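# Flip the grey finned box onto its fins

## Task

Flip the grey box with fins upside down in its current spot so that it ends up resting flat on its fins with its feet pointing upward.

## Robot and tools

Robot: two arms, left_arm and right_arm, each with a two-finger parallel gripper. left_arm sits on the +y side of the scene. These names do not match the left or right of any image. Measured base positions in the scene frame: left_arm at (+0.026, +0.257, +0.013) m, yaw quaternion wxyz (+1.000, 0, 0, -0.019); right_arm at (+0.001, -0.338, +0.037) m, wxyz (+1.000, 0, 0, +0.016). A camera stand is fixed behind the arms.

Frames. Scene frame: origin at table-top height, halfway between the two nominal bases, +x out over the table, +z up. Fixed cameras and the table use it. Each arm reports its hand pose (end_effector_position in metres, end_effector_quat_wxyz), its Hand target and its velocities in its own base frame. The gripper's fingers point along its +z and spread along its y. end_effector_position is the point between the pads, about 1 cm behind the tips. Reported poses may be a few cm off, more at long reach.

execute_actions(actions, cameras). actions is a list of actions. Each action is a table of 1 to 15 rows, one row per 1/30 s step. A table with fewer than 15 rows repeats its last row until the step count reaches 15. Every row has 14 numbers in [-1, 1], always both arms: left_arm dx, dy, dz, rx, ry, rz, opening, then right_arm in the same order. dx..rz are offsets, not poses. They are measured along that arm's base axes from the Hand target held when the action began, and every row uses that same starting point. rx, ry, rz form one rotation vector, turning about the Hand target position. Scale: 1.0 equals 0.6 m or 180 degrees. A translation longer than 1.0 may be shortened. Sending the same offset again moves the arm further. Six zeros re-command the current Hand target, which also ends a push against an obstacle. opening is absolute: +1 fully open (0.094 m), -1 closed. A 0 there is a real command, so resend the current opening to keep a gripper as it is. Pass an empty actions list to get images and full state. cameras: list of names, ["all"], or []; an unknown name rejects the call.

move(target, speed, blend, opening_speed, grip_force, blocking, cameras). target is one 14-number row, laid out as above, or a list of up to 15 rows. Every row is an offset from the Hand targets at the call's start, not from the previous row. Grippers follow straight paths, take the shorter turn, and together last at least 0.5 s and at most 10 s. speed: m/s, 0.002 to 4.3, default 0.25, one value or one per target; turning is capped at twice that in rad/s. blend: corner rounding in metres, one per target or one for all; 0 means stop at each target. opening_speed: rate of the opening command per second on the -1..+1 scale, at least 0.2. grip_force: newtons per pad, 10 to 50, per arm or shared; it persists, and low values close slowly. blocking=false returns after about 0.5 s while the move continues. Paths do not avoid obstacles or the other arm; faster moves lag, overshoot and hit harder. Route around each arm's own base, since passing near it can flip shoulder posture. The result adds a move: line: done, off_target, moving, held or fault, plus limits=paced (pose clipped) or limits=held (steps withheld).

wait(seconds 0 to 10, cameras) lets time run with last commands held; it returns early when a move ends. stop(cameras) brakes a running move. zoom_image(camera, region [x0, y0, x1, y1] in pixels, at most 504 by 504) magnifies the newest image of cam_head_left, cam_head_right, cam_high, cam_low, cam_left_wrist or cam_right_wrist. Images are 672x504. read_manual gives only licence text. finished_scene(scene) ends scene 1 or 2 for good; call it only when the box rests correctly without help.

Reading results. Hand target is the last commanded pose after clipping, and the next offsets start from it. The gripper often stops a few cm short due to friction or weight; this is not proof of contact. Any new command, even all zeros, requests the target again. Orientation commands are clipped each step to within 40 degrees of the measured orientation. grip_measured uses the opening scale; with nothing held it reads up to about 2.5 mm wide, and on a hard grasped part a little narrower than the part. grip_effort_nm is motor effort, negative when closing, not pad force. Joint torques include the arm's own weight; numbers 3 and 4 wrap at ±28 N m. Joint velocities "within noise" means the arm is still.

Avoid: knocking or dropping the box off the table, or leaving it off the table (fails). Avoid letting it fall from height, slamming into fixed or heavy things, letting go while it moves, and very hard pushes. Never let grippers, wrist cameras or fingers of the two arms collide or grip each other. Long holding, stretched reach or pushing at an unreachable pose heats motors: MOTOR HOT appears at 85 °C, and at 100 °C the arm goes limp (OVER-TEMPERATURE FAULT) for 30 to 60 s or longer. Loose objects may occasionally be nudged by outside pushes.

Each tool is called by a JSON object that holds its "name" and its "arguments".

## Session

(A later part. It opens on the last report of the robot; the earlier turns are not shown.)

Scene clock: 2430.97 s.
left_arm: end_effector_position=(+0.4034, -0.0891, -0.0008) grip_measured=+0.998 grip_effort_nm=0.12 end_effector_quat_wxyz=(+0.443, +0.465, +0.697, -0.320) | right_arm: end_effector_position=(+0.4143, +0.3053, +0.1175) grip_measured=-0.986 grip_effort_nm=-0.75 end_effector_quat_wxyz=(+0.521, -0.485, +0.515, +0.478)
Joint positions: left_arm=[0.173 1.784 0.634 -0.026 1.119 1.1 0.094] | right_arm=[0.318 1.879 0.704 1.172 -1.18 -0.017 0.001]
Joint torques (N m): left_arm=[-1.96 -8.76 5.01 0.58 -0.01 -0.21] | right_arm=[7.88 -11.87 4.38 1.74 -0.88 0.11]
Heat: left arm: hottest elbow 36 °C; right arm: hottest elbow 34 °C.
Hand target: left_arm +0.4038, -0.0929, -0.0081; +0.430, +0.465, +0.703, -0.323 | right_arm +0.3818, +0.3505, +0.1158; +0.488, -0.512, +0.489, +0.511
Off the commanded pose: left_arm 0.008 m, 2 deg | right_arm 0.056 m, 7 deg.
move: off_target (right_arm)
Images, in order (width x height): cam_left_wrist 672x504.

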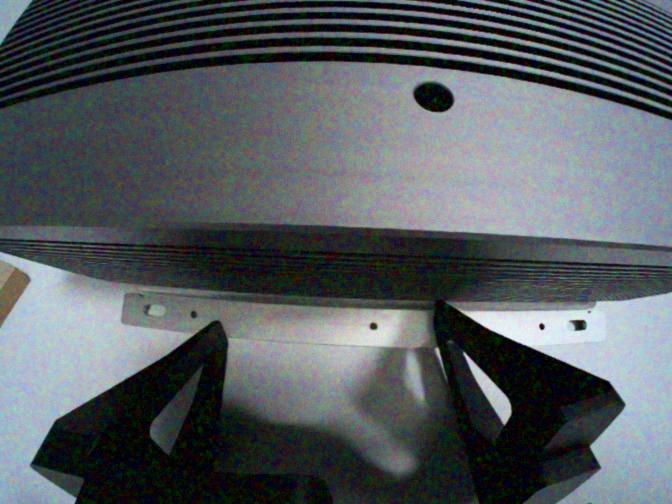

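{"name": "move", "arguments": {"target": [0,0,0,0,0,0.0,1,0.0688,-0.1138,-0.123,0,0,-0.03,-1], "speed": 0.04, "cameras": ["cam_left_wrist","cam_right_wrist","cam_high"]}}

Scene clock: 2494.10 s.
left_arm: end_effector_position=(+0.4061, -0.0822, -0.0013) grip_measured=+0.998 grip_effort_nm=0.12 end_effector_quat_wxyz=(+0.446, +0.469, +0.698, -0.307) | right_arm: end_effector_position=(+0.4274, +0.2831, +0.0744) grip_measured=-0.986 grip_effort_nm=-0.75 end_effector_quat_wxyz=(+0.539, -0.502, +0.486, +0.471)
Joint positions: left_arm=[0.186 1.781 0.637 -0.032 1.106 1.123 0.094] | right_arm=[0.257 2.058 0.75 1.388 -1.261 -0.007 0.001]
Joint torques (N m): left_arm=[-3.14 -8.64 4.85 0.64 0.5 -0.45] | right_arm=[-0.91 -8.06 2.69 1.03 -0.23 0.02]
Heat: left arm: hottest elbow 37 °C; right arm: hottest elbow 34 °C.
Hand target: left_arm +0.4039, -0.0930, -0.0081; +0.430, +0.465, +0.703, -0.323 | right_arm +0.4232, +0.2822, +0.0422; +0.512, -0.488, +0.512, +0.488
Off the commanded pose: left_arm 0.013 m, 3 deg | right_arm 0.033 m, 5 deg.
move: off_target (left_arm, right_arm)
Images, in order (width x height): cam_high 672x504, cam_left_wrist 672x504, cam_right_wrist 672x504.

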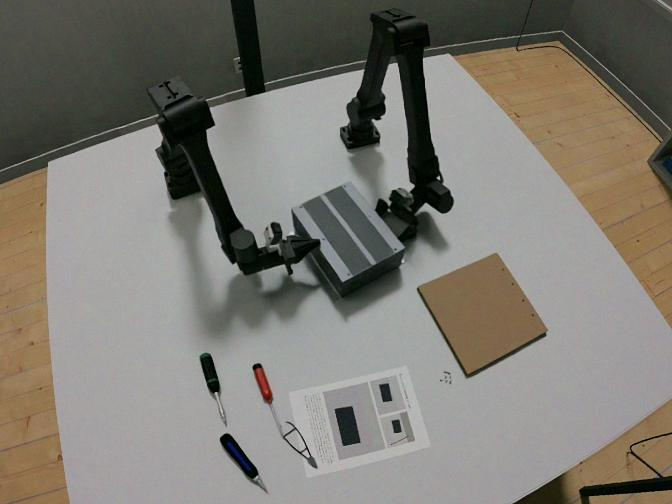

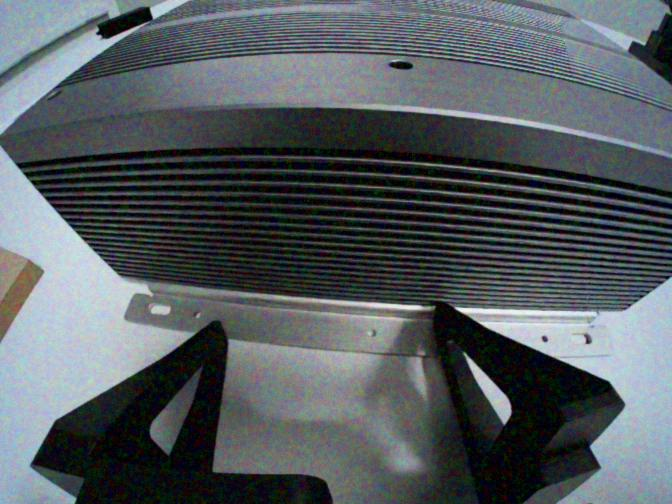

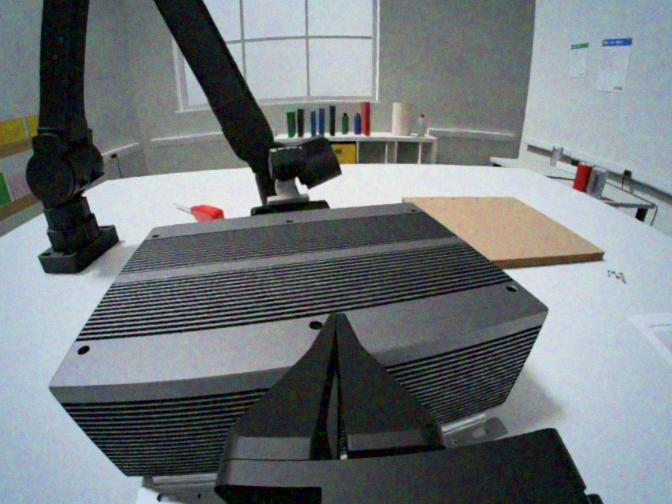

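{"name": "move", "arguments": {"target": [[0,0,0,0,0,0,1,0,0,0.1,0,0,0,-1],[-0.012,0.13,0.01,0,0,0,1,0,-0.12,0.1,0,0,0,-1]], "speed": 0.06, "cameras": ["cam_left_wrist","cam_right_wrist","cam_high"]}}

Scene clock: 2504.50 s.
left_arm: end_effector_position=(+0.3898, -0.0207, +0.0025) grip_measured=+0.998 grip_effort_nm=0.12 end_effector_quat_wxyz=(+0.429, +0.465, +0.703, -0.324) | right_arm: end_effector_position=(+0.4212, +0.2153, +0.0951) grip_measured=-0.986 grip_effort_nm=-0.75 end_effector_quat_wxyz=(+0.502, -0.484, +0.518, +0.496)
Joint positions: left_arm=[0.364 1.809 0.752 -0.567 1.135 1.568 0.094] | right_arm=[0.101 1.936 0.69 1.219 -1.431 0.002 0.001]
Joint torques (N m): left_arm=[0.03 -8.47 6.22 0.12 0.71 -0.08] | right_arm=[-1.73 -13.27 3.15 1.66 -0.21 -0.15]
Heat: left arm: hottest elbow 36 °C; right arm: hottest elbow 34 °C.
Hand target: left_arm +0.3967, -0.0150, -0.0022; +0.430, +0.465, +0.703, -0.323 | right_arm +0.4231, +0.2102, +0.1020; +0.512, -0.488, +0.512, +0.488
Off the commanded pose: left_arm 0.010 m, 0 deg | right_arm 0.009 m, 2 deg.
move: done
Images, in order (width x height): cam_high 672x504, cam_left_wrist 672x504, cam_right_wrist 672x504.

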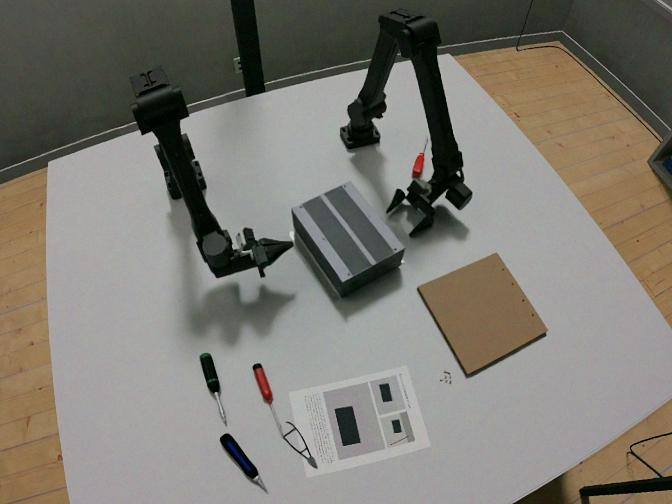

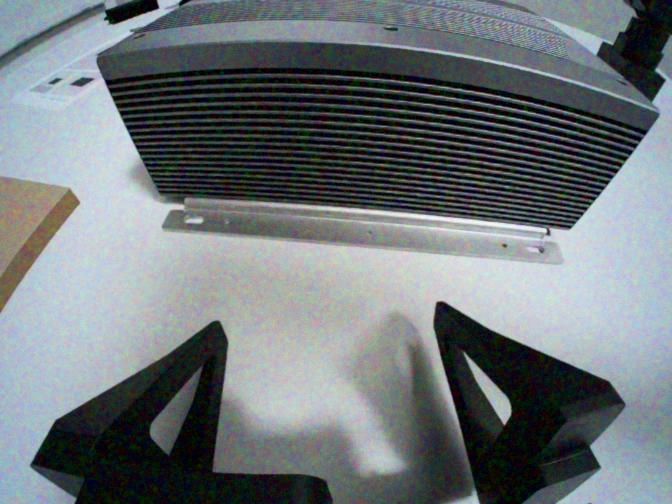

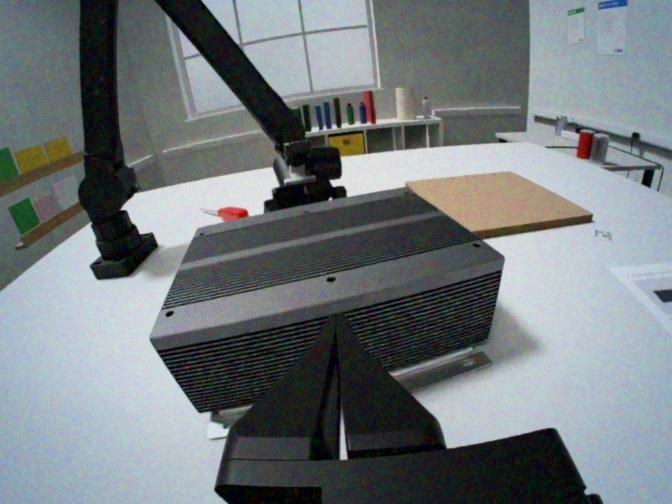

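{"name": "move", "arguments": {"target": [-0.0078,-0.0583,0.007,-0.0108,-0.0213,-0.0481,1,0,-0.05,0.2167,-0.111,0.0045,0.0042,-1], "speed": 0.1, "cameras": ["cam_left_wrist","cam_right_wrist","cam_high"]}}

Scene clock: 2910.03 s.
left_arm: end_effector_position=(+0.3859, -0.0480, +0.0065) grip_measured=+0.998 grip_effort_nm=0.12 end_effector_quat_wxyz=(+0.437, +0.516, +0.650, -0.347) | right_arm: end_effector_position=(+0.4079, +0.1822, +0.2205) grip_measured=-0.986 grip_effort_nm=-0.75 end_effector_quat_wxyz=(-0.402, +0.563, -0.595, -0.409)
Joint positions: left_arm=[0.303 1.845 0.793 -0.7 1.176 1.765 0.094] | right_arm=[0.047 1.456 1.018 -0.952 -1.217 -1.341 0.001]
Joint torques (N m): left_arm=[-1.61 -8.7 6.02 -0.06 0.85 -0.07] | right_arm=[-1.03 -9.23 10.82 0.51 -0.58 -0.14]
Heat: left arm: hottest elbow 38 °C; right arm: hottest elbow 33 °C.
Hand target: left_arm +0.3920, -0.0499, +0.0020; +0.435, +0.520, +0.646, -0.351 | right_arm +0.4231, +0.1802, +0.2322; -0.413, +0.569, -0.589, -0.398
Off the commanded pose: left_arm 0.008 m, 1 deg | right_arm 0.019 m, 2 deg.
move: off_target (right_arm)
Images, in order (width x height): cam_high 672x504, cam_left_wrist 672x504, cam_right_wrist 672x504.

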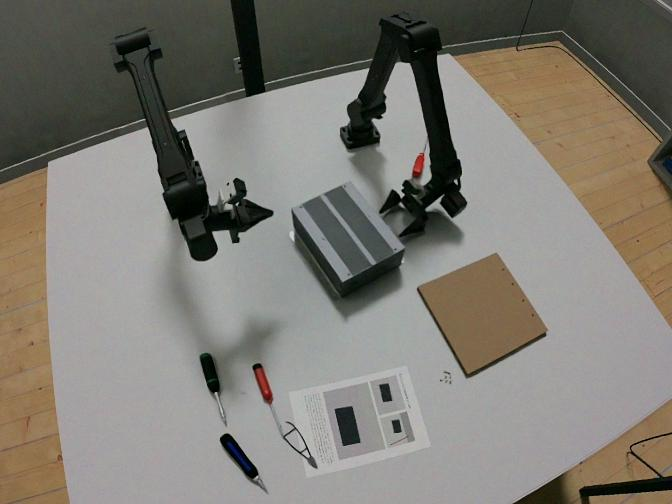

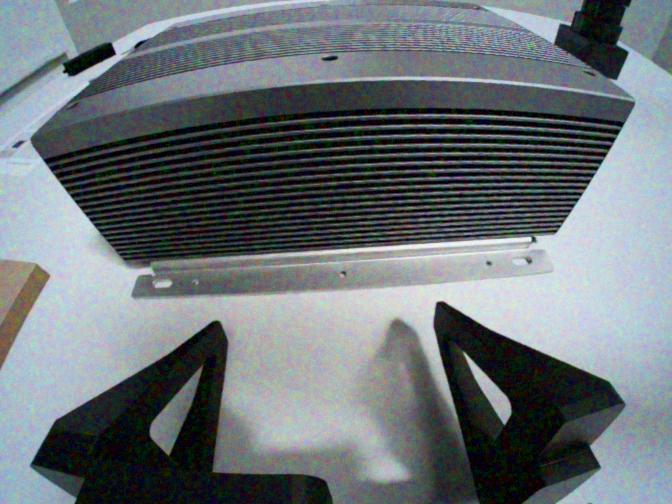

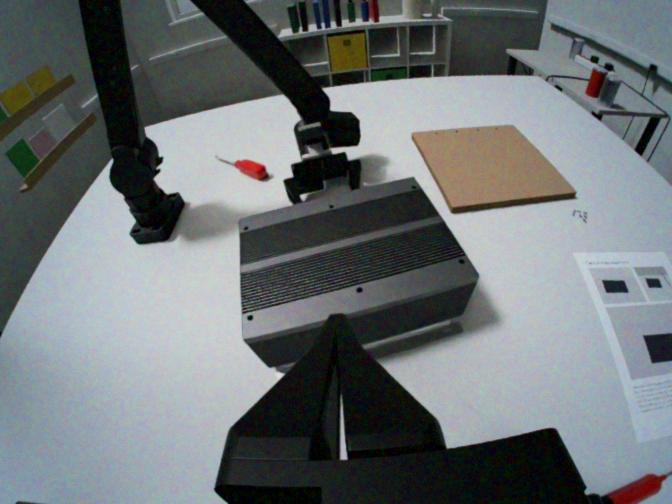

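{"name": "execute_actions", "arguments": {"actions": []}}

Scene clock: 2946.50 s.
left_arm: end_effector_position=(+0.3859, -0.0480, +0.0065) grip_measured=+0.998 grip_effort_nm=0.12 end_effector_quat_wxyz=(+0.437, +0.516, +0.650, -0.347) | right_arm: end_effector_position=(+0.4079, +0.1822, +0.2205) grip_measured=-0.986 grip_effort_nm=-0.75 end_effector_quat_wxyz=(-0.402, +0.563, -0.595, -0.409)
Joint positions: left_arm=[0.303 1.845 0.793 -0.7 1.176 1.765 0.094] | right_arm=[0.047 1.456 1.018 -0.952 -1.217 -1.342 0.001]
Joint velocities: within noise
Joint torques (N m): left_arm=[-1.49 -8.76 6 -0.09 0.85 -0.06] | right_arm=[-1.03 -9.58 10.69 0.36 -0.62 -0.11]
Heat: left arm: hottest elbow 37 °C; right arm: hottest elbow 37 °C.
Hand target: left_arm +0.3920, -0.0499, +0.0020; +0.435, +0.520, +0.646, -0.351 | right_arm +0.4231, +0.1802, +0.2322; -0.413, +0.569, -0.589, -0.398
Tool commands: left_gripper/opening=+1.0 right_gripper/opening=-1.0
Off the commanded pose: left_arm 0.008 m, 1 deg | right_arm 0.019 m, 2 deg.

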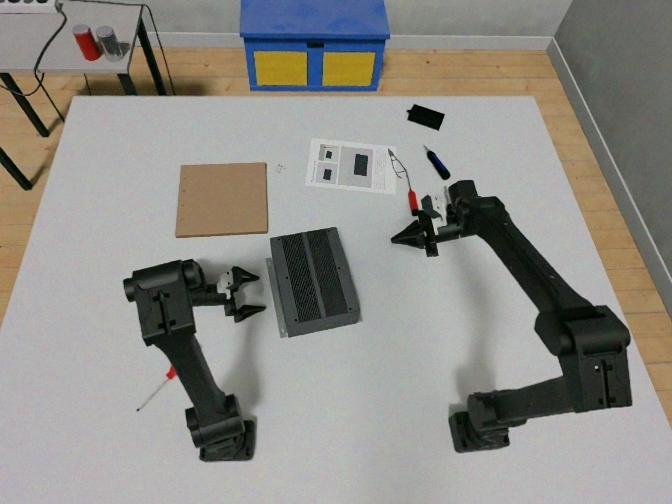

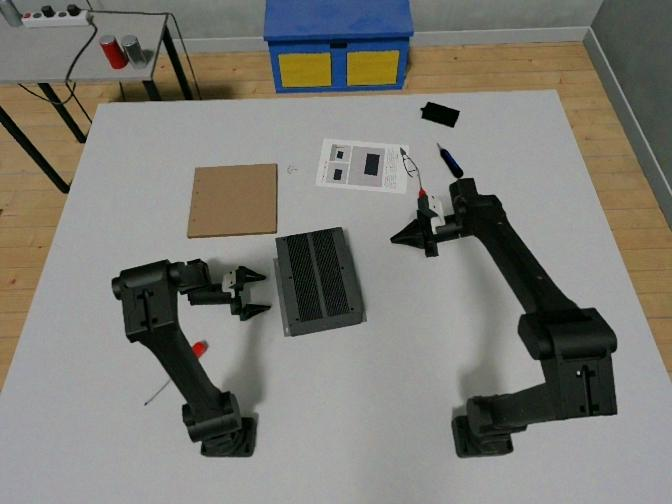

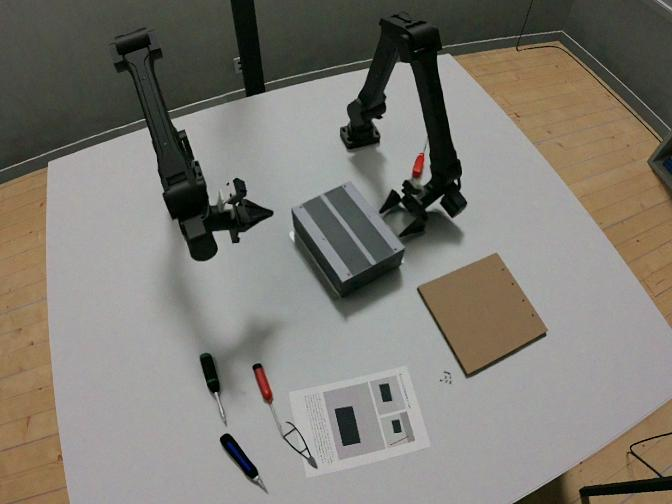

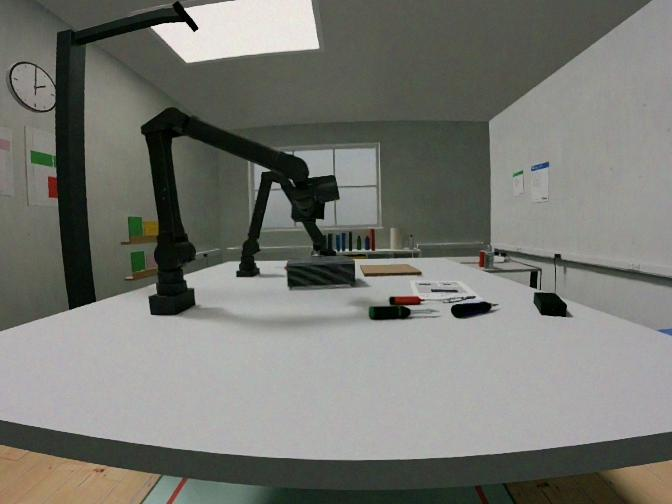

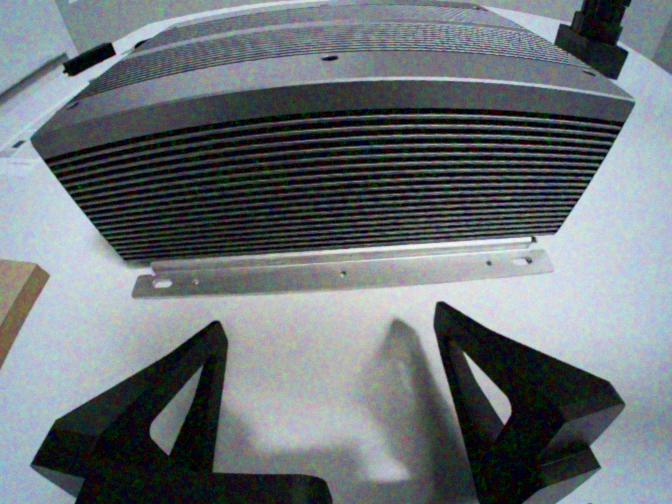

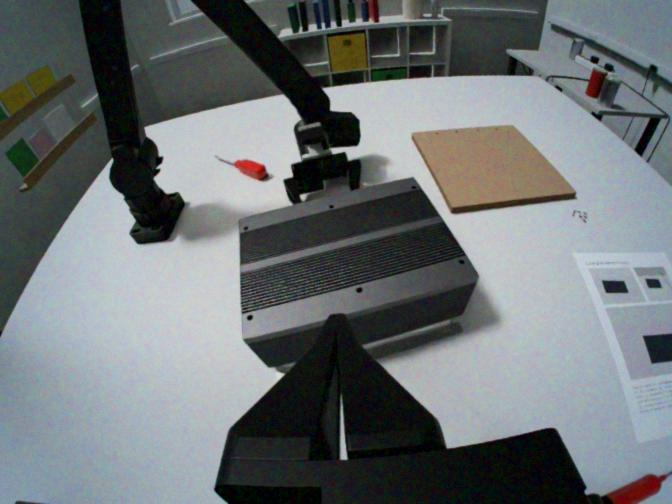

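{"name": "move", "arguments": {"target": [[0.0071,-0.0326,-0.0367,0,0,0,1,0,0,0,0,0,0,-1],[0.0533,-0.245,-0.0367,0,0,0,1,0,0,0,0,0,0,-1]], "speed": [0.05,0.06], "cameras": ["cam_left_wrist","cam_high","cam_head_left"]}}

Scene clock: 2967.30 s.
left_arm: end_effector_position=(+0.4312, -0.1902, +0.0010) grip_measured=+0.998 grip_effort_nm=0.12 end_effector_quat_wxyz=(+0.452, +0.522, +0.637, -0.343) | right_arm: end_effector_position=(+0.4079, +0.1822, +0.2205) grip_measured=-0.986 grip_effort_nm=-0.75 end_effector_quat_wxyz=(-0.403, +0.563, -0.595, -0.409)
Joint positions: left_arm=[-0.08 1.871 0.701 0.284 1.093 0.865 0.094] | right_arm=[0.047 1.456 1.018 -0.952 -1.217 -1.342 0.001]
Joint torques (N m): left_arm=[-2.32 -7.82 4.12 2.02 0.09 -0.25] | right_arm=[-1.73 -9.05 10.73 0.57 -0.64 -0.15]
Heat: left arm: hottest elbow 36 °C; right arm: hottest elbow 38 °C.
Hand target: left_arm +0.4240, -0.1969, -0.0199; +0.435, +0.520, +0.646, -0.351 | right_arm +0.4231, +0.1802, +0.2322; -0.413, +0.569, -0.589, -0.398
Off the commanded pose: left_arm 0.023 m, 2 deg | right_arm 0.019 m, 2 deg.
move: off_target (left_arm, right_arm)
Images, in order (width x height): cam_head_left 672x504, cam_high 672x504, cam_left_wrist 672x504.

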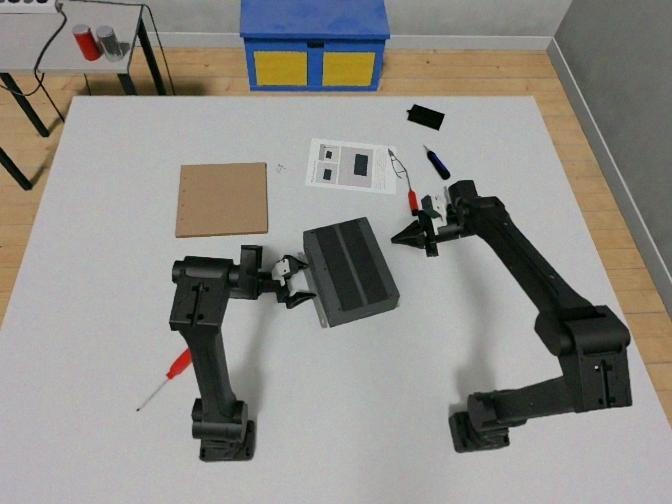

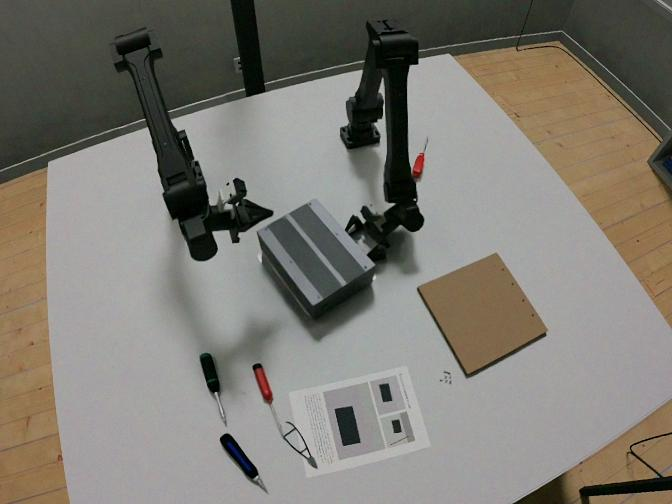

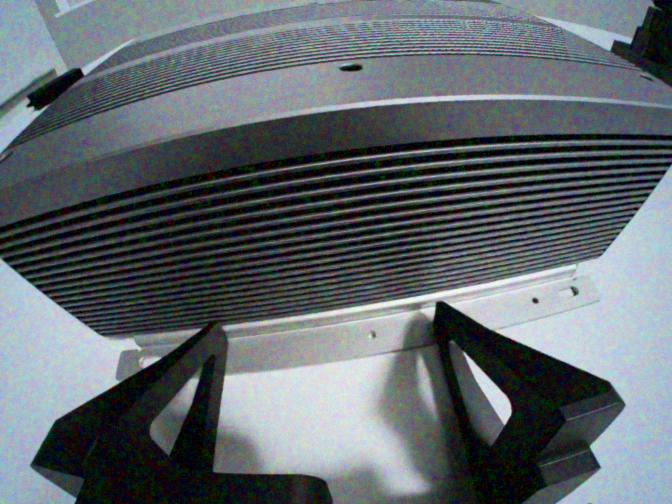

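{"name": "move", "arguments": {"target": [[0,0,0.025,0,0,0,1,0,0,0,0,0,0,-1],[-0.015,0.083,0.035,0,0,0,1,0,0,0,0,0,0,-1]], "speed": [0.05,0.1], "cameras": ["cam_left_wrist","cam_head_left","cam_head_right"]}}

{"name": "zoom_image", "arguments": {"camera": "cam_head_left", "region": [230, 180, 450, 345]}}

{"name": "zoom_image", "arguments": {"camera": "cam_left_wrist", "region": [80, 80, 584, 420]}}

Scene clock: 2990.27 s.
left_arm: end_effector_position=(+0.4121, -0.1506, -0.0011) grip_measured=+0.998 grip_effort_nm=0.12 end_effector_quat_wxyz=(+0.436, +0.523, +0.643, -0.352) | right_arm: end_effector_position=(+0.4079, +0.1822, +0.2205) grip_measured=-0.986 grip_effort_nm=-0.75 end_effector_quat_wxyz=(-0.403, +0.563, -0.595, -0.409)
Joint positions: left_arm=[0.021 1.838 0.701 0.001 1.147 1.104 0.094] | right_arm=[0.047 1.456 1.018 -0.952 -1.217 -1.342 0.001]
Joint torques (N m): left_arm=[-0.03 -11.4 4.78 0.7 0.68 -0.17] | right_arm=[-1.49 -8.88 10.52 0.35 -0.63 -0.12]
Heat: left arm: hottest elbow 36 °C; right arm: hottest elbow 40 °C.
Hand target: left_arm +0.4150, -0.1472, +0.0012; +0.435, +0.520, +0.646, -0.351 | right_arm +0.4231, +0.1802, +0.2322; -0.413, +0.569, -0.589, -0.398
Off the commanded pose: left_arm 0.005 m, 0 deg | right_arm 0.019 m, 2 deg.
move: off_target (right_arm)
Images, in order (width x height): cam_head_left 672x504, cam_head_right 672x504, cam_left_wrist 672x504.

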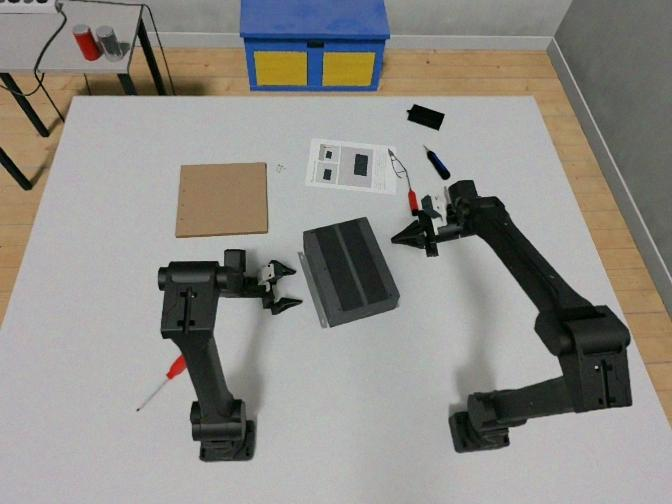

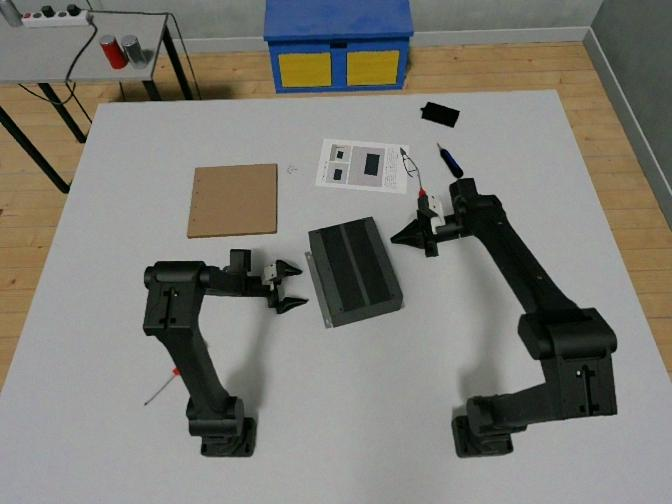

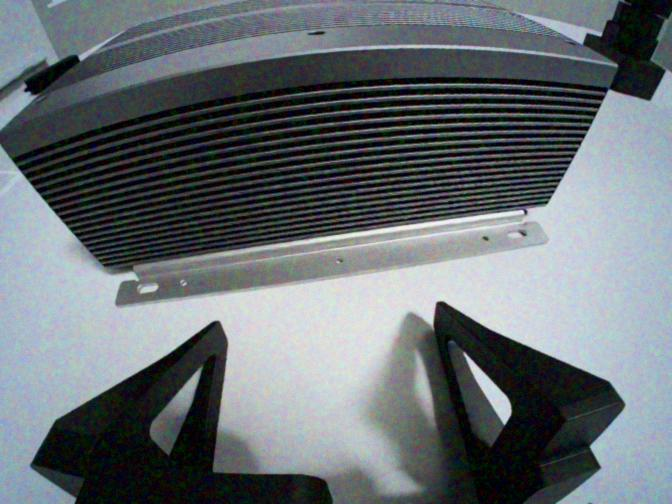

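Scaled by 2.291.

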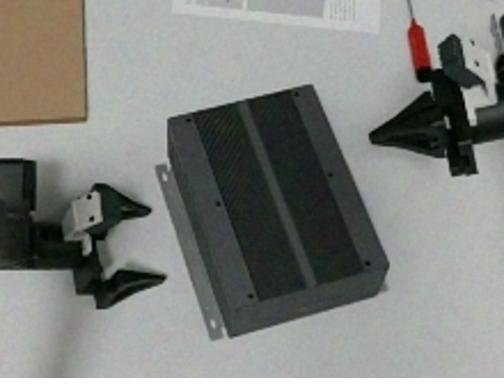

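Scaled by 1.000.

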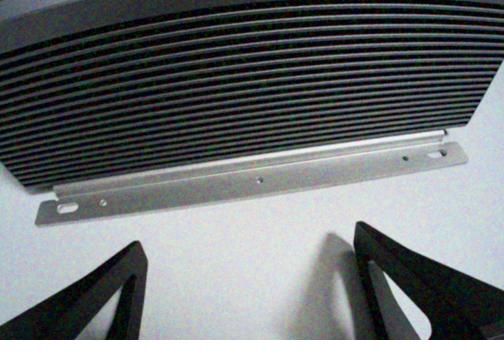

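{"name": "move", "arguments": {"target": [[0.004,-0.02,-0.055,0,0,0,1,0,0,0,0,0,0,-1],[0.016,-0.09,-0.055,0,0,0,1,0,0,0,0,0,0,-1]], "speed": [0.04,0.04], "cameras": ["cam_left_wrist"]}}

Scene clock: 3033.53 s.
left_arm: end_effector_position=(+0.4329, -0.1899, +0.0003) grip_measured=+0.998 grip_effort_nm=0.12 end_effector_quat_wxyz=(+0.460, +0.517, +0.634, -0.346) | right_arm: end_effector_position=(+0.4079, +0.1822, +0.2205) grip_measured=-0.986 grip_effort_nm=-0.75 end_effector_quat_wxyz=(-0.403, +0.563, -0.595, -0.409)
Joint positions: left_arm=[-0.077 1.886 0.698 0.333 1.105 0.838 0.094] | right_arm=[0.047 1.456 1.018 -0.952 -1.217 -1.342 0.001]
Joint torques (N m): left_arm=[-3.31 -6.36 4.31 1.91 -0.61 -0.11] | right_arm=[-0.97 -8.7 10.67 0.4 -0.61 -0.13]
Heat: left arm: hottest elbow 36 °C; right arm: hottest elbow 41 °C.
Hand target: left_arm +0.4244, -0.2012, -0.0319; +0.435, +0.520, +0.646, -0.351 | right_arm +0.4231, +0.1802, +0.2322; -0.413, +0.569, -0.589, -0.398
Off the commanded pose: left_arm 0.035 m, 3 deg | right_arm 0.019 m, 2 deg.
move: off_target (left_arm, right_arm)
Images, in order (width x height): cam_left_wrist 672x504.

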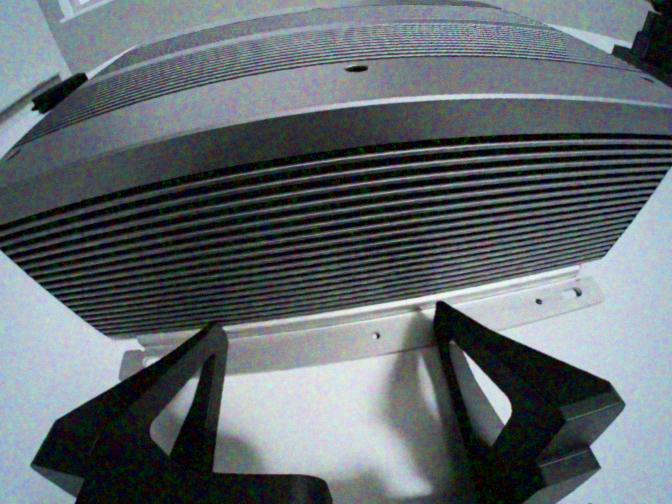

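{"name": "move", "arguments": {"target": [[-0.005,0.008,0.06,0,0,0,1,0,0,0,0,0,0,-1],[-0.015,0.08,0.06,0,0,0,1,0,0,0,0,0,0,-1],[-0.015,0.08,-0.01,0,0,0,1,0,0,0,0,0,0,-1]], "speed": [0.06,0.06,0.04], "cameras": ["cam_left_wrist"]}}

Scene clock: 3068.70 s.
left_arm: end_effector_position=(+0.4175, -0.1582, -0.0014) grip_measured=+0.998 grip_effort_nm=0.12 end_effector_quat_wxyz=(+0.454, +0.525, +0.627, -0.354) | right_arm: end_effector_position=(+0.4079, +0.1822, +0.2205) grip_measured=-0.986 grip_effort_nm=-0.75 end_effector_quat_wxyz=(-0.403, +0.563, -0.595, -0.409)
Joint positions: left_arm=[0.006 1.866 0.698 0.113 1.172 1.054 0.094] | right_arm=[0.047 1.456 1.018 -0.952 -1.217 -1.342 0.001]
Joint torques (N m): left_arm=[-0.09 -4.89 4.48 1.91 -0.61 0.07] | right_arm=[-1.44 -8.53 10.58 0.4 -0.61 -0.12]
Heat: left arm: hottest elbow 35 °C; right arm: hottest elbow 42 °C.
Hand target: left_arm +0.4155, -0.1531, -0.0380; +0.435, +0.520, +0.646, -0.351 | right_arm +0.4231, +0.1802, +0.2322; -0.413, +0.569, -0.589, -0.398
Off the commanded pose: left_arm 0.037 m, 3 deg | right_arm 0.019 m, 2 deg.
move: off_target (left_arm, right_arm)
Images, in order (width x height): cam_left_wrist 672x504.

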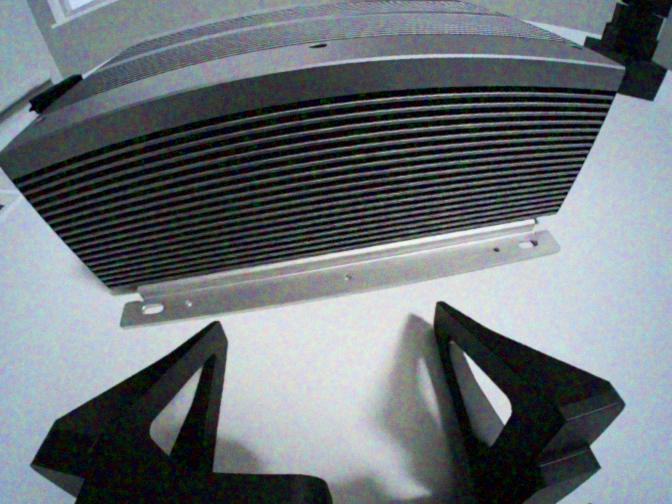

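{"name": "move", "arguments": {"target": [0.0075,-0.042,0,0,0,0,1,0,0,0,0,0,0,-1], "speed": 0.03, "cameras": ["cam_left_wrist"]}}

{"name": "zoom_image", "arguments": {"camera": "cam_left_wrist", "region": [100, 200, 604, 420]}}

Scene clock: 3076.67 s.
left_arm: end_effector_position=(+0.4295, -0.1706, -0.0009) grip_measured=+0.998 grip_effort_nm=0.12 end_effector_quat_wxyz=(+0.459, +0.516, +0.634, -0.347) | right_arm: end_effector_position=(+0.4079, +0.1822, +0.2205) grip_measured=-0.986 grip_effort_nm=-0.75 end_effector_quat_wxyz=(-0.403, +0.563, -0.595, -0.409)
Joint positions: left_arm=[-0.028 1.88 0.698 0.249 1.138 0.921 0.094] | right_arm=[0.047 1.456 1.018 -0.952 -1.217 -1.342 0.001]
Joint torques (N m): left_arm=[-2.73 -5.42 4.07 1.91 -0.56 0.12] | right_arm=[-0.97 -8.88 10.74 0.57 -0.61 -0.16]
Heat: left arm: hottest elbow 35 °C; right arm: hottest elbow 42 °C.
Hand target: left_arm +0.4200, -0.1783, -0.0380; +0.435, +0.520, +0.646, -0.351 | right_arm +0.4231, +0.1802, +0.2322; -0.413, +0.569, -0.589, -0.398
Off the commanded pose: left_arm 0.039 m, 3 deg | right_arm 0.019 m, 2 deg.
move: off_target (left_arm, right_arm)
Images, in order (width x height): cam_left_wrist 672x504.

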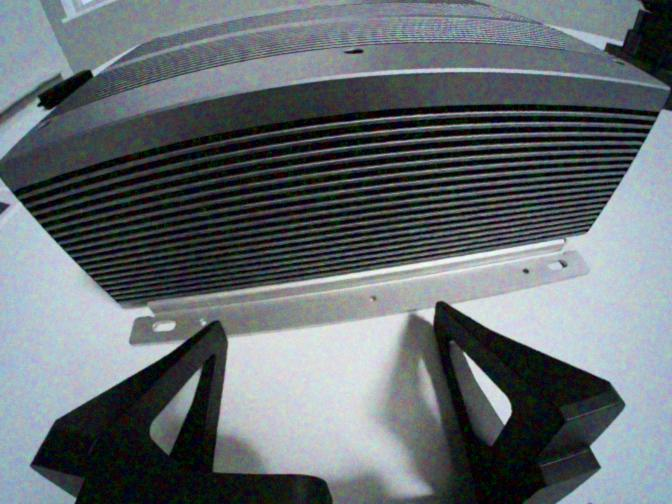

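Scaled by 1.000.

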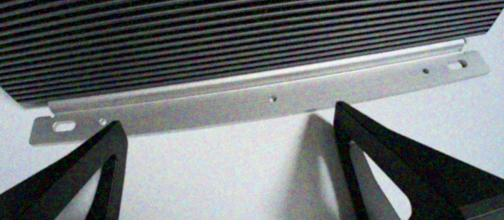

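{"name": "move", "arguments": {"target": [[-0.008,0.03,0.067,0,0,0.0278,1,0,0,0,0,0,0,-1],[-0.0117,0.0222,0.067,0,0,0.0278,1,0,0,0,0,0,0,-1],[-0.0117,0.0222,0.0,0,0,0.0278,1,0,0,0,0,0,0,-1]], "speed": [0.05,0.05,0.04], "cameras": ["cam_left_wrist"]}}

{"name": "zoom_image", "arguments": {"camera": "cam_left_wrist", "region": [100, 200, 604, 420]}}

Scene clock: 3110.20 s.
left_arm: end_effector_position=(+0.4202, -0.1667, -0.0004) grip_measured=+0.998 grip_effort_nm=0.12 end_effector_quat_wxyz=(+0.472, +0.494, +0.650, -0.333) | right_arm: end_effector_position=(+0.4079, +0.1822, +0.2205) grip_measured=-0.986 grip_effort_nm=-0.75 end_effector_quat_wxyz=(-0.403, +0.563, -0.595, -0.409)
Joint positions: left_arm=[-0.026 1.865 0.625 0.417 1.101 0.802 0.094] | right_arm=[0.047 1.456 1.018 -0.952 -1.217 -1.342 0.001]
Joint torques (N m): left_arm=[-0.91 -4.31 3.6 1.91 -0.63 0.15] | right_arm=[-1.9 -9.11 10.55 0.44 -0.68 -0.13]
Heat: left arm: hottest elbow 35 °C; right arm: hottest elbow 43 °C.
Hand target: left_arm +0.4130, -0.1650, -0.0379; +0.450, +0.491, +0.668, -0.332 | right_arm +0.4231, +0.1802, +0.2322; -0.413, +0.569, -0.589, -0.398
Off the commanded pose: left_arm 0.038 m, 3 deg | right_arm 0.019 m, 2 deg.
move: off_target (left_arm, right_arm)
Images, in order (width x height): cam_left_wrist 672x504.

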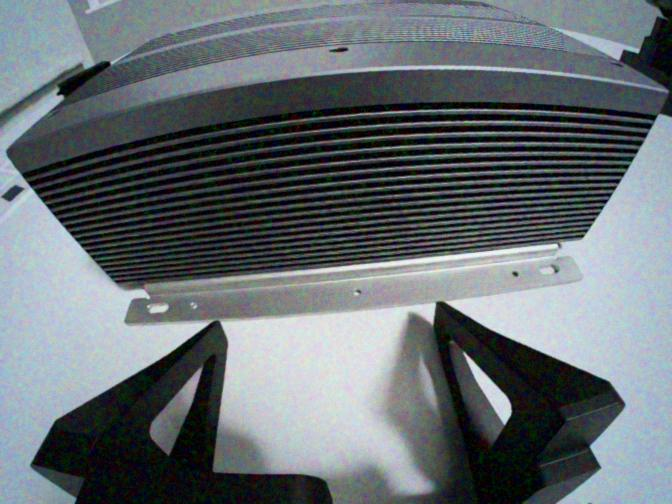

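Scaled by 1.000.

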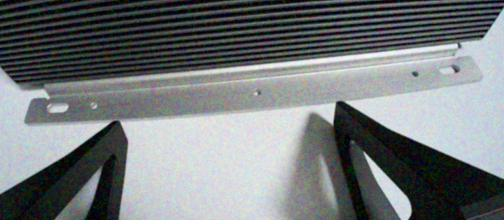

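{"name": "move", "arguments": {"target": [-0.010,-0.0317,0,0,0,0,1,0,0,0,0,0,0,-1], "speed": 0.02, "cameras": ["cam_left_wrist"]}}

{"name": "zoom_image", "arguments": {"camera": "cam_left_wrist", "region": [100, 200, 604, 420]}}

Scene clock: 3136.67 s.
left_arm: end_effector_position=(+0.4254, -0.1766, +0.0002) grip_measured=+0.998 grip_effort_nm=0.12 end_effector_quat_wxyz=(+0.477, +0.485, +0.656, -0.328) | right_arm: end_effector_position=(+0.4079, +0.1822, +0.2205) grip_measured=-0.986 grip_effort_nm=-0.75 end_effector_quat_wxyz=(-0.403, +0.563, -0.595, -0.409)
Joint positions: left_arm=[-0.056 1.876 0.619 0.511 1.063 0.715 0.094] | right_arm=[0.047 1.456 1.018 -0.952 -1.217 -1.342 0.001]
Joint torques (N m): left_arm=[-2.73 -5.13 2.24 1.88 -0.49 0.25] | right_arm=[-0.97 -8.94 10.71 0.42 -0.59 -0.12]
Heat: left arm: hottest elbow 34 °C; right arm: hottest elbow 43 °C.
Hand target: left_arm +0.4070, -0.1840, -0.0379; +0.450, +0.491, +0.668, -0.332 | right_arm +0.4231, +0.1802, +0.2322; -0.413, +0.569, -0.589, -0.398
Off the commanded pose: left_arm 0.043 m, 3 deg | right_arm 0.019 m, 2 deg.
move: off_target (left_arm, right_arm)
Images, in order (width x height): cam_left_wrist 672x504.

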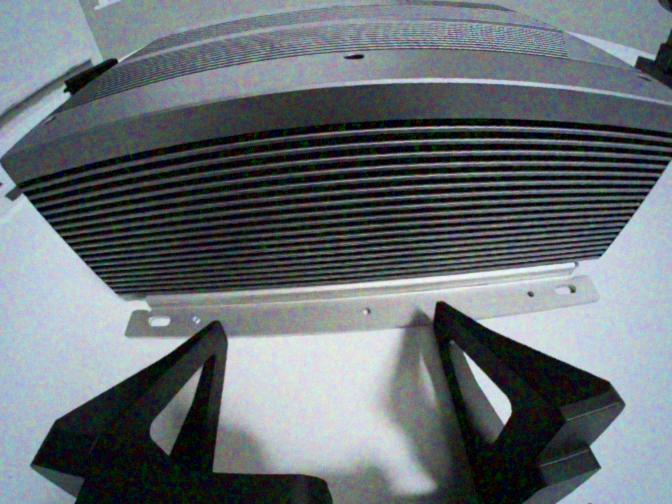

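Scaled by 1.000.

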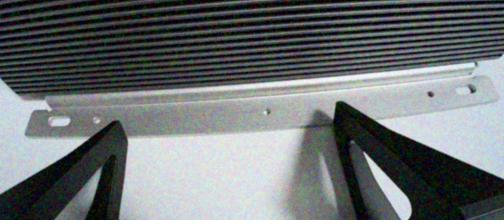

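{"name": "move", "arguments": {"target": [[0,0,0,0,0,0,1,0.128,-0.134,-0.054,0,0,0.0167,-1],[0,0,0,0,0,0,1,0.128,-0.117,-0.287,0,0,0.0167,-1],[0,0,0,0,0,0,1,0.128,-0.0637,-0.3253,0,0,0.0167,-1]], "speed": [0.12,0.1,0.06], "cameras": ["all"]}}

Scene clock: 3175.57 s.
left_arm: end_effector_position=(+0.4254, -0.1766, +0.0002) grip_measured=+0.998 grip_effort_nm=0.12 end_effector_quat_wxyz=(+0.477, +0.485, +0.656, -0.328) | right_arm: end_effector_position=(+0.5009, +0.1360, +0.0411) grip_measured=-0.986 grip_effort_nm=-0.75 end_effector_quat_wxyz=(-0.405, +0.585, -0.575, -0.404)
Joint positions: left_arm=[-0.056 1.876 0.619 0.511 1.063 0.714 0.094] | right_arm=[-0.053 2.011 1.226 -0.95 -1.213 -1.755 0.001]
Joint torques (N m): left_arm=[-2.73 -5.36 2.28 1.92 -0.48 0.23] | right_arm=[-0.03 -14.97 5.37 0.51 -0.86 0.02]
Heat: left arm: hottest elbow 34 °C; right arm: hottest elbow 43 °C.
Hand target: left_arm +0.4070, -0.1840, -0.0379; +0.450, +0.491, +0.668, -0.332 | right_arm +0.4998, +0.1420, +0.0369; -0.402, +0.584, -0.574, -0.409
Off the commanded pose: left_arm 0.043 m, 3 deg | right_arm 0.007 m, 1 deg.
move: off_target (left_arm)

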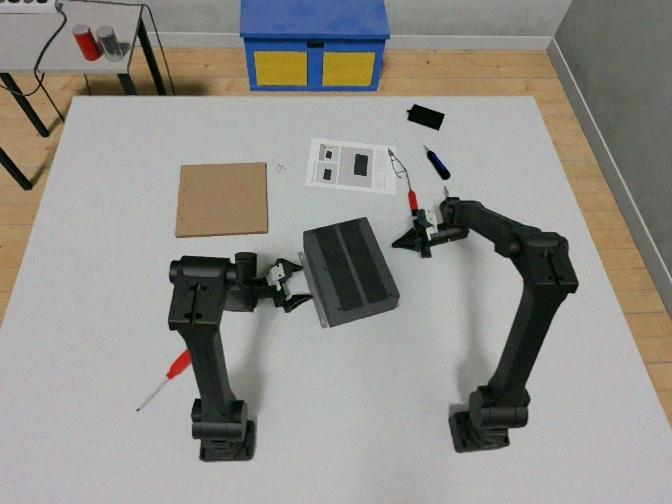

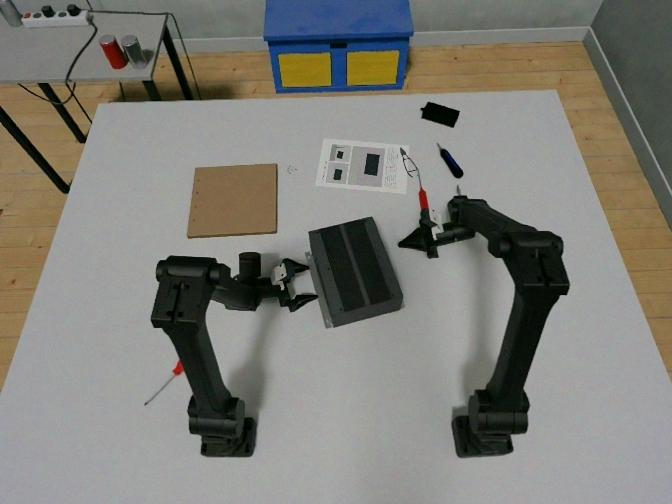

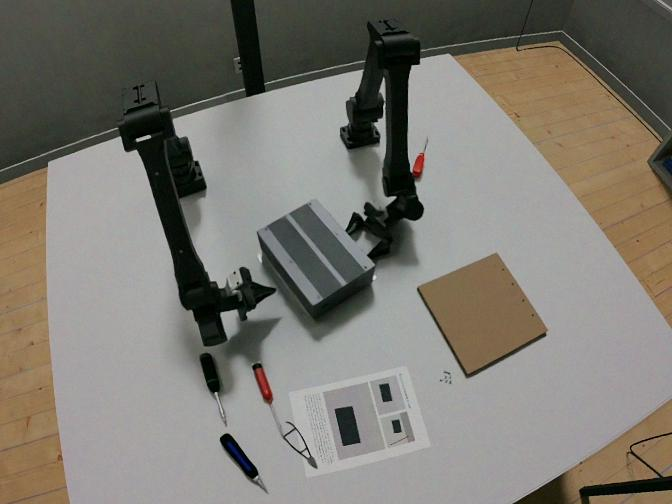

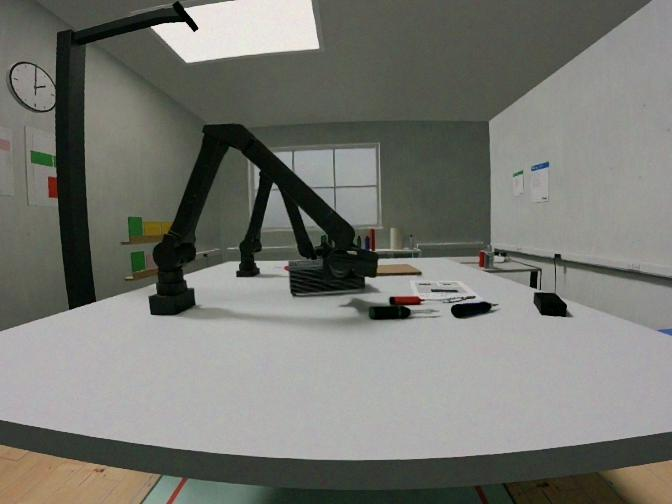

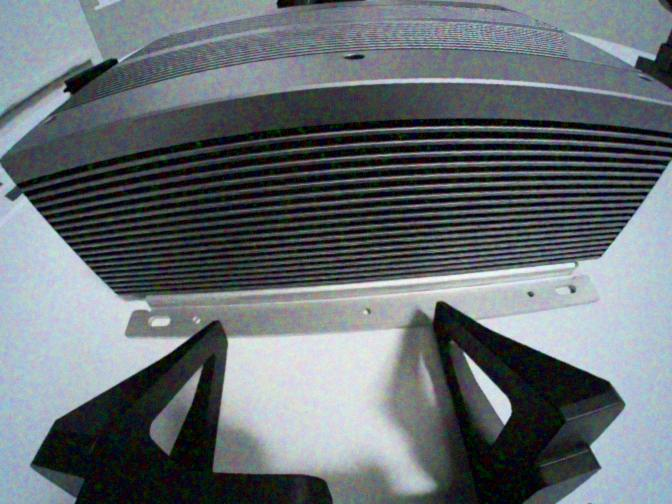

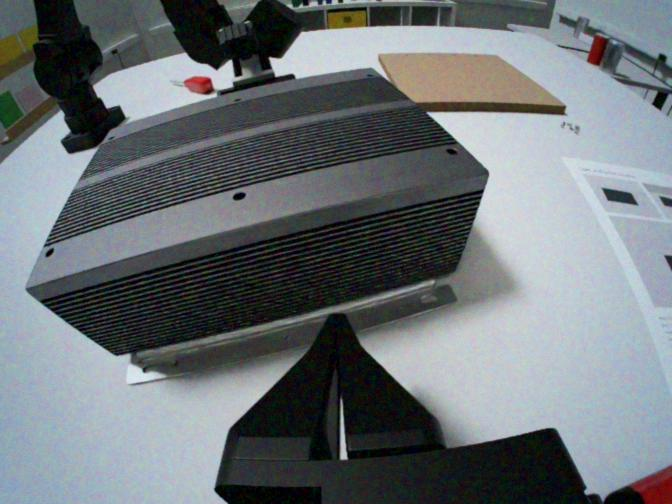

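{"name": "move", "arguments": {"target": [0,0,0,0,0,0,1,-0.0363,0.0567,0.002,0,0,0,-1], "speed": 0.05, "cameras": ["cam_right_wrist","cam_high"]}}

{"name": "zoom_image", "arguments": {"camera": "cam_right_wrist", "region": [150, 150, 520, 400]}}

Scene clock: 3271.20 s.
left_arm: end_effector_position=(+0.4254, -0.1766, +0.0002) grip_measured=+0.998 grip_effort_nm=0.12 end_effector_quat_wxyz=(+0.477, +0.485, +0.656, -0.328) | right_arm: end_effector_position=(+0.4774, +0.1697, +0.0300) grip_measured=-0.986 grip_effort_nm=-0.75 end_effector_quat_wxyz=(-0.398, +0.579, -0.581, -0.412)
Joint positions: left_arm=[-0.056 1.876 0.619 0.511 1.063 0.714 0.094] | right_arm=[0.014 1.968 1.108 -0.714 -1.219 -1.555 0.001]
Joint torques (N m): left_arm=[-2.73 -5.25 2.25 1.95 -0.49 0.24] | right_arm=[0.32 -16.62 4.98 0.91 -0.86 0.05]
Heat: left arm: hottest elbow 33 °C; right arm: hottest elbow 37 °C.
Hand target: left_arm +0.4070, -0.1840, -0.0379; +0.450, +0.491, +0.668, -0.332 | right_arm +0.4782, +0.1760, +0.0381; -0.402, +0.585, -0.574, -0.409
Off the commanded pose: left_arm 0.043 m, 3 deg | right_arm 0.010 m, 1 deg.
move: off_target (left_arm)
Images, in order (width x height): cam_high 672x504, cam_right_wrist 672x504.

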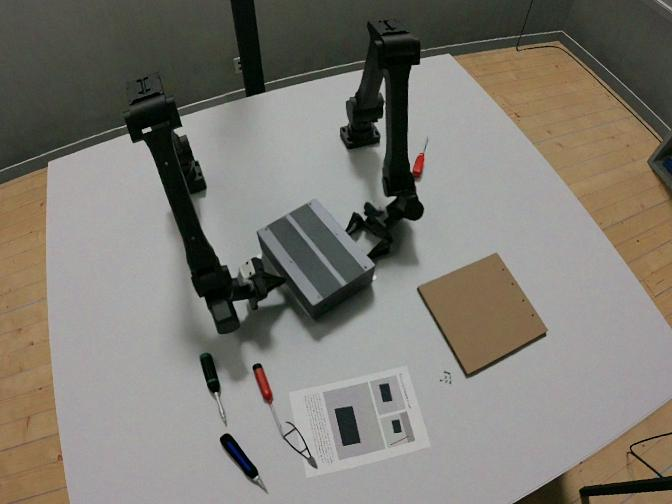

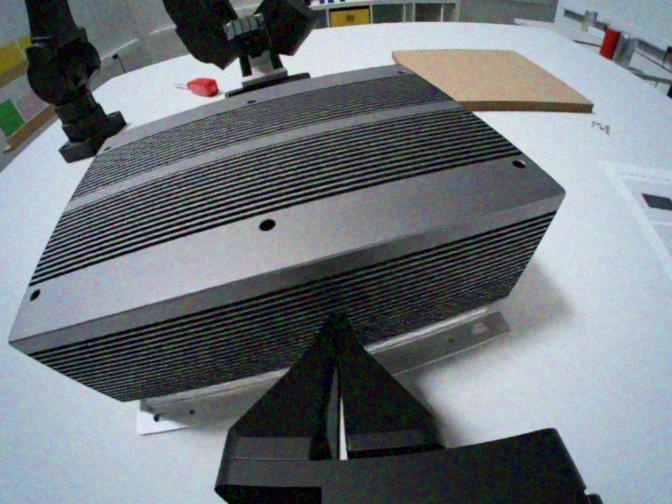

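Scaled by 1.362 from the camera's 672x504 image, which has a finer 960x720 frame.

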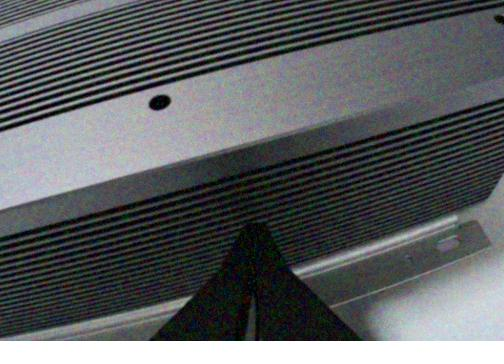

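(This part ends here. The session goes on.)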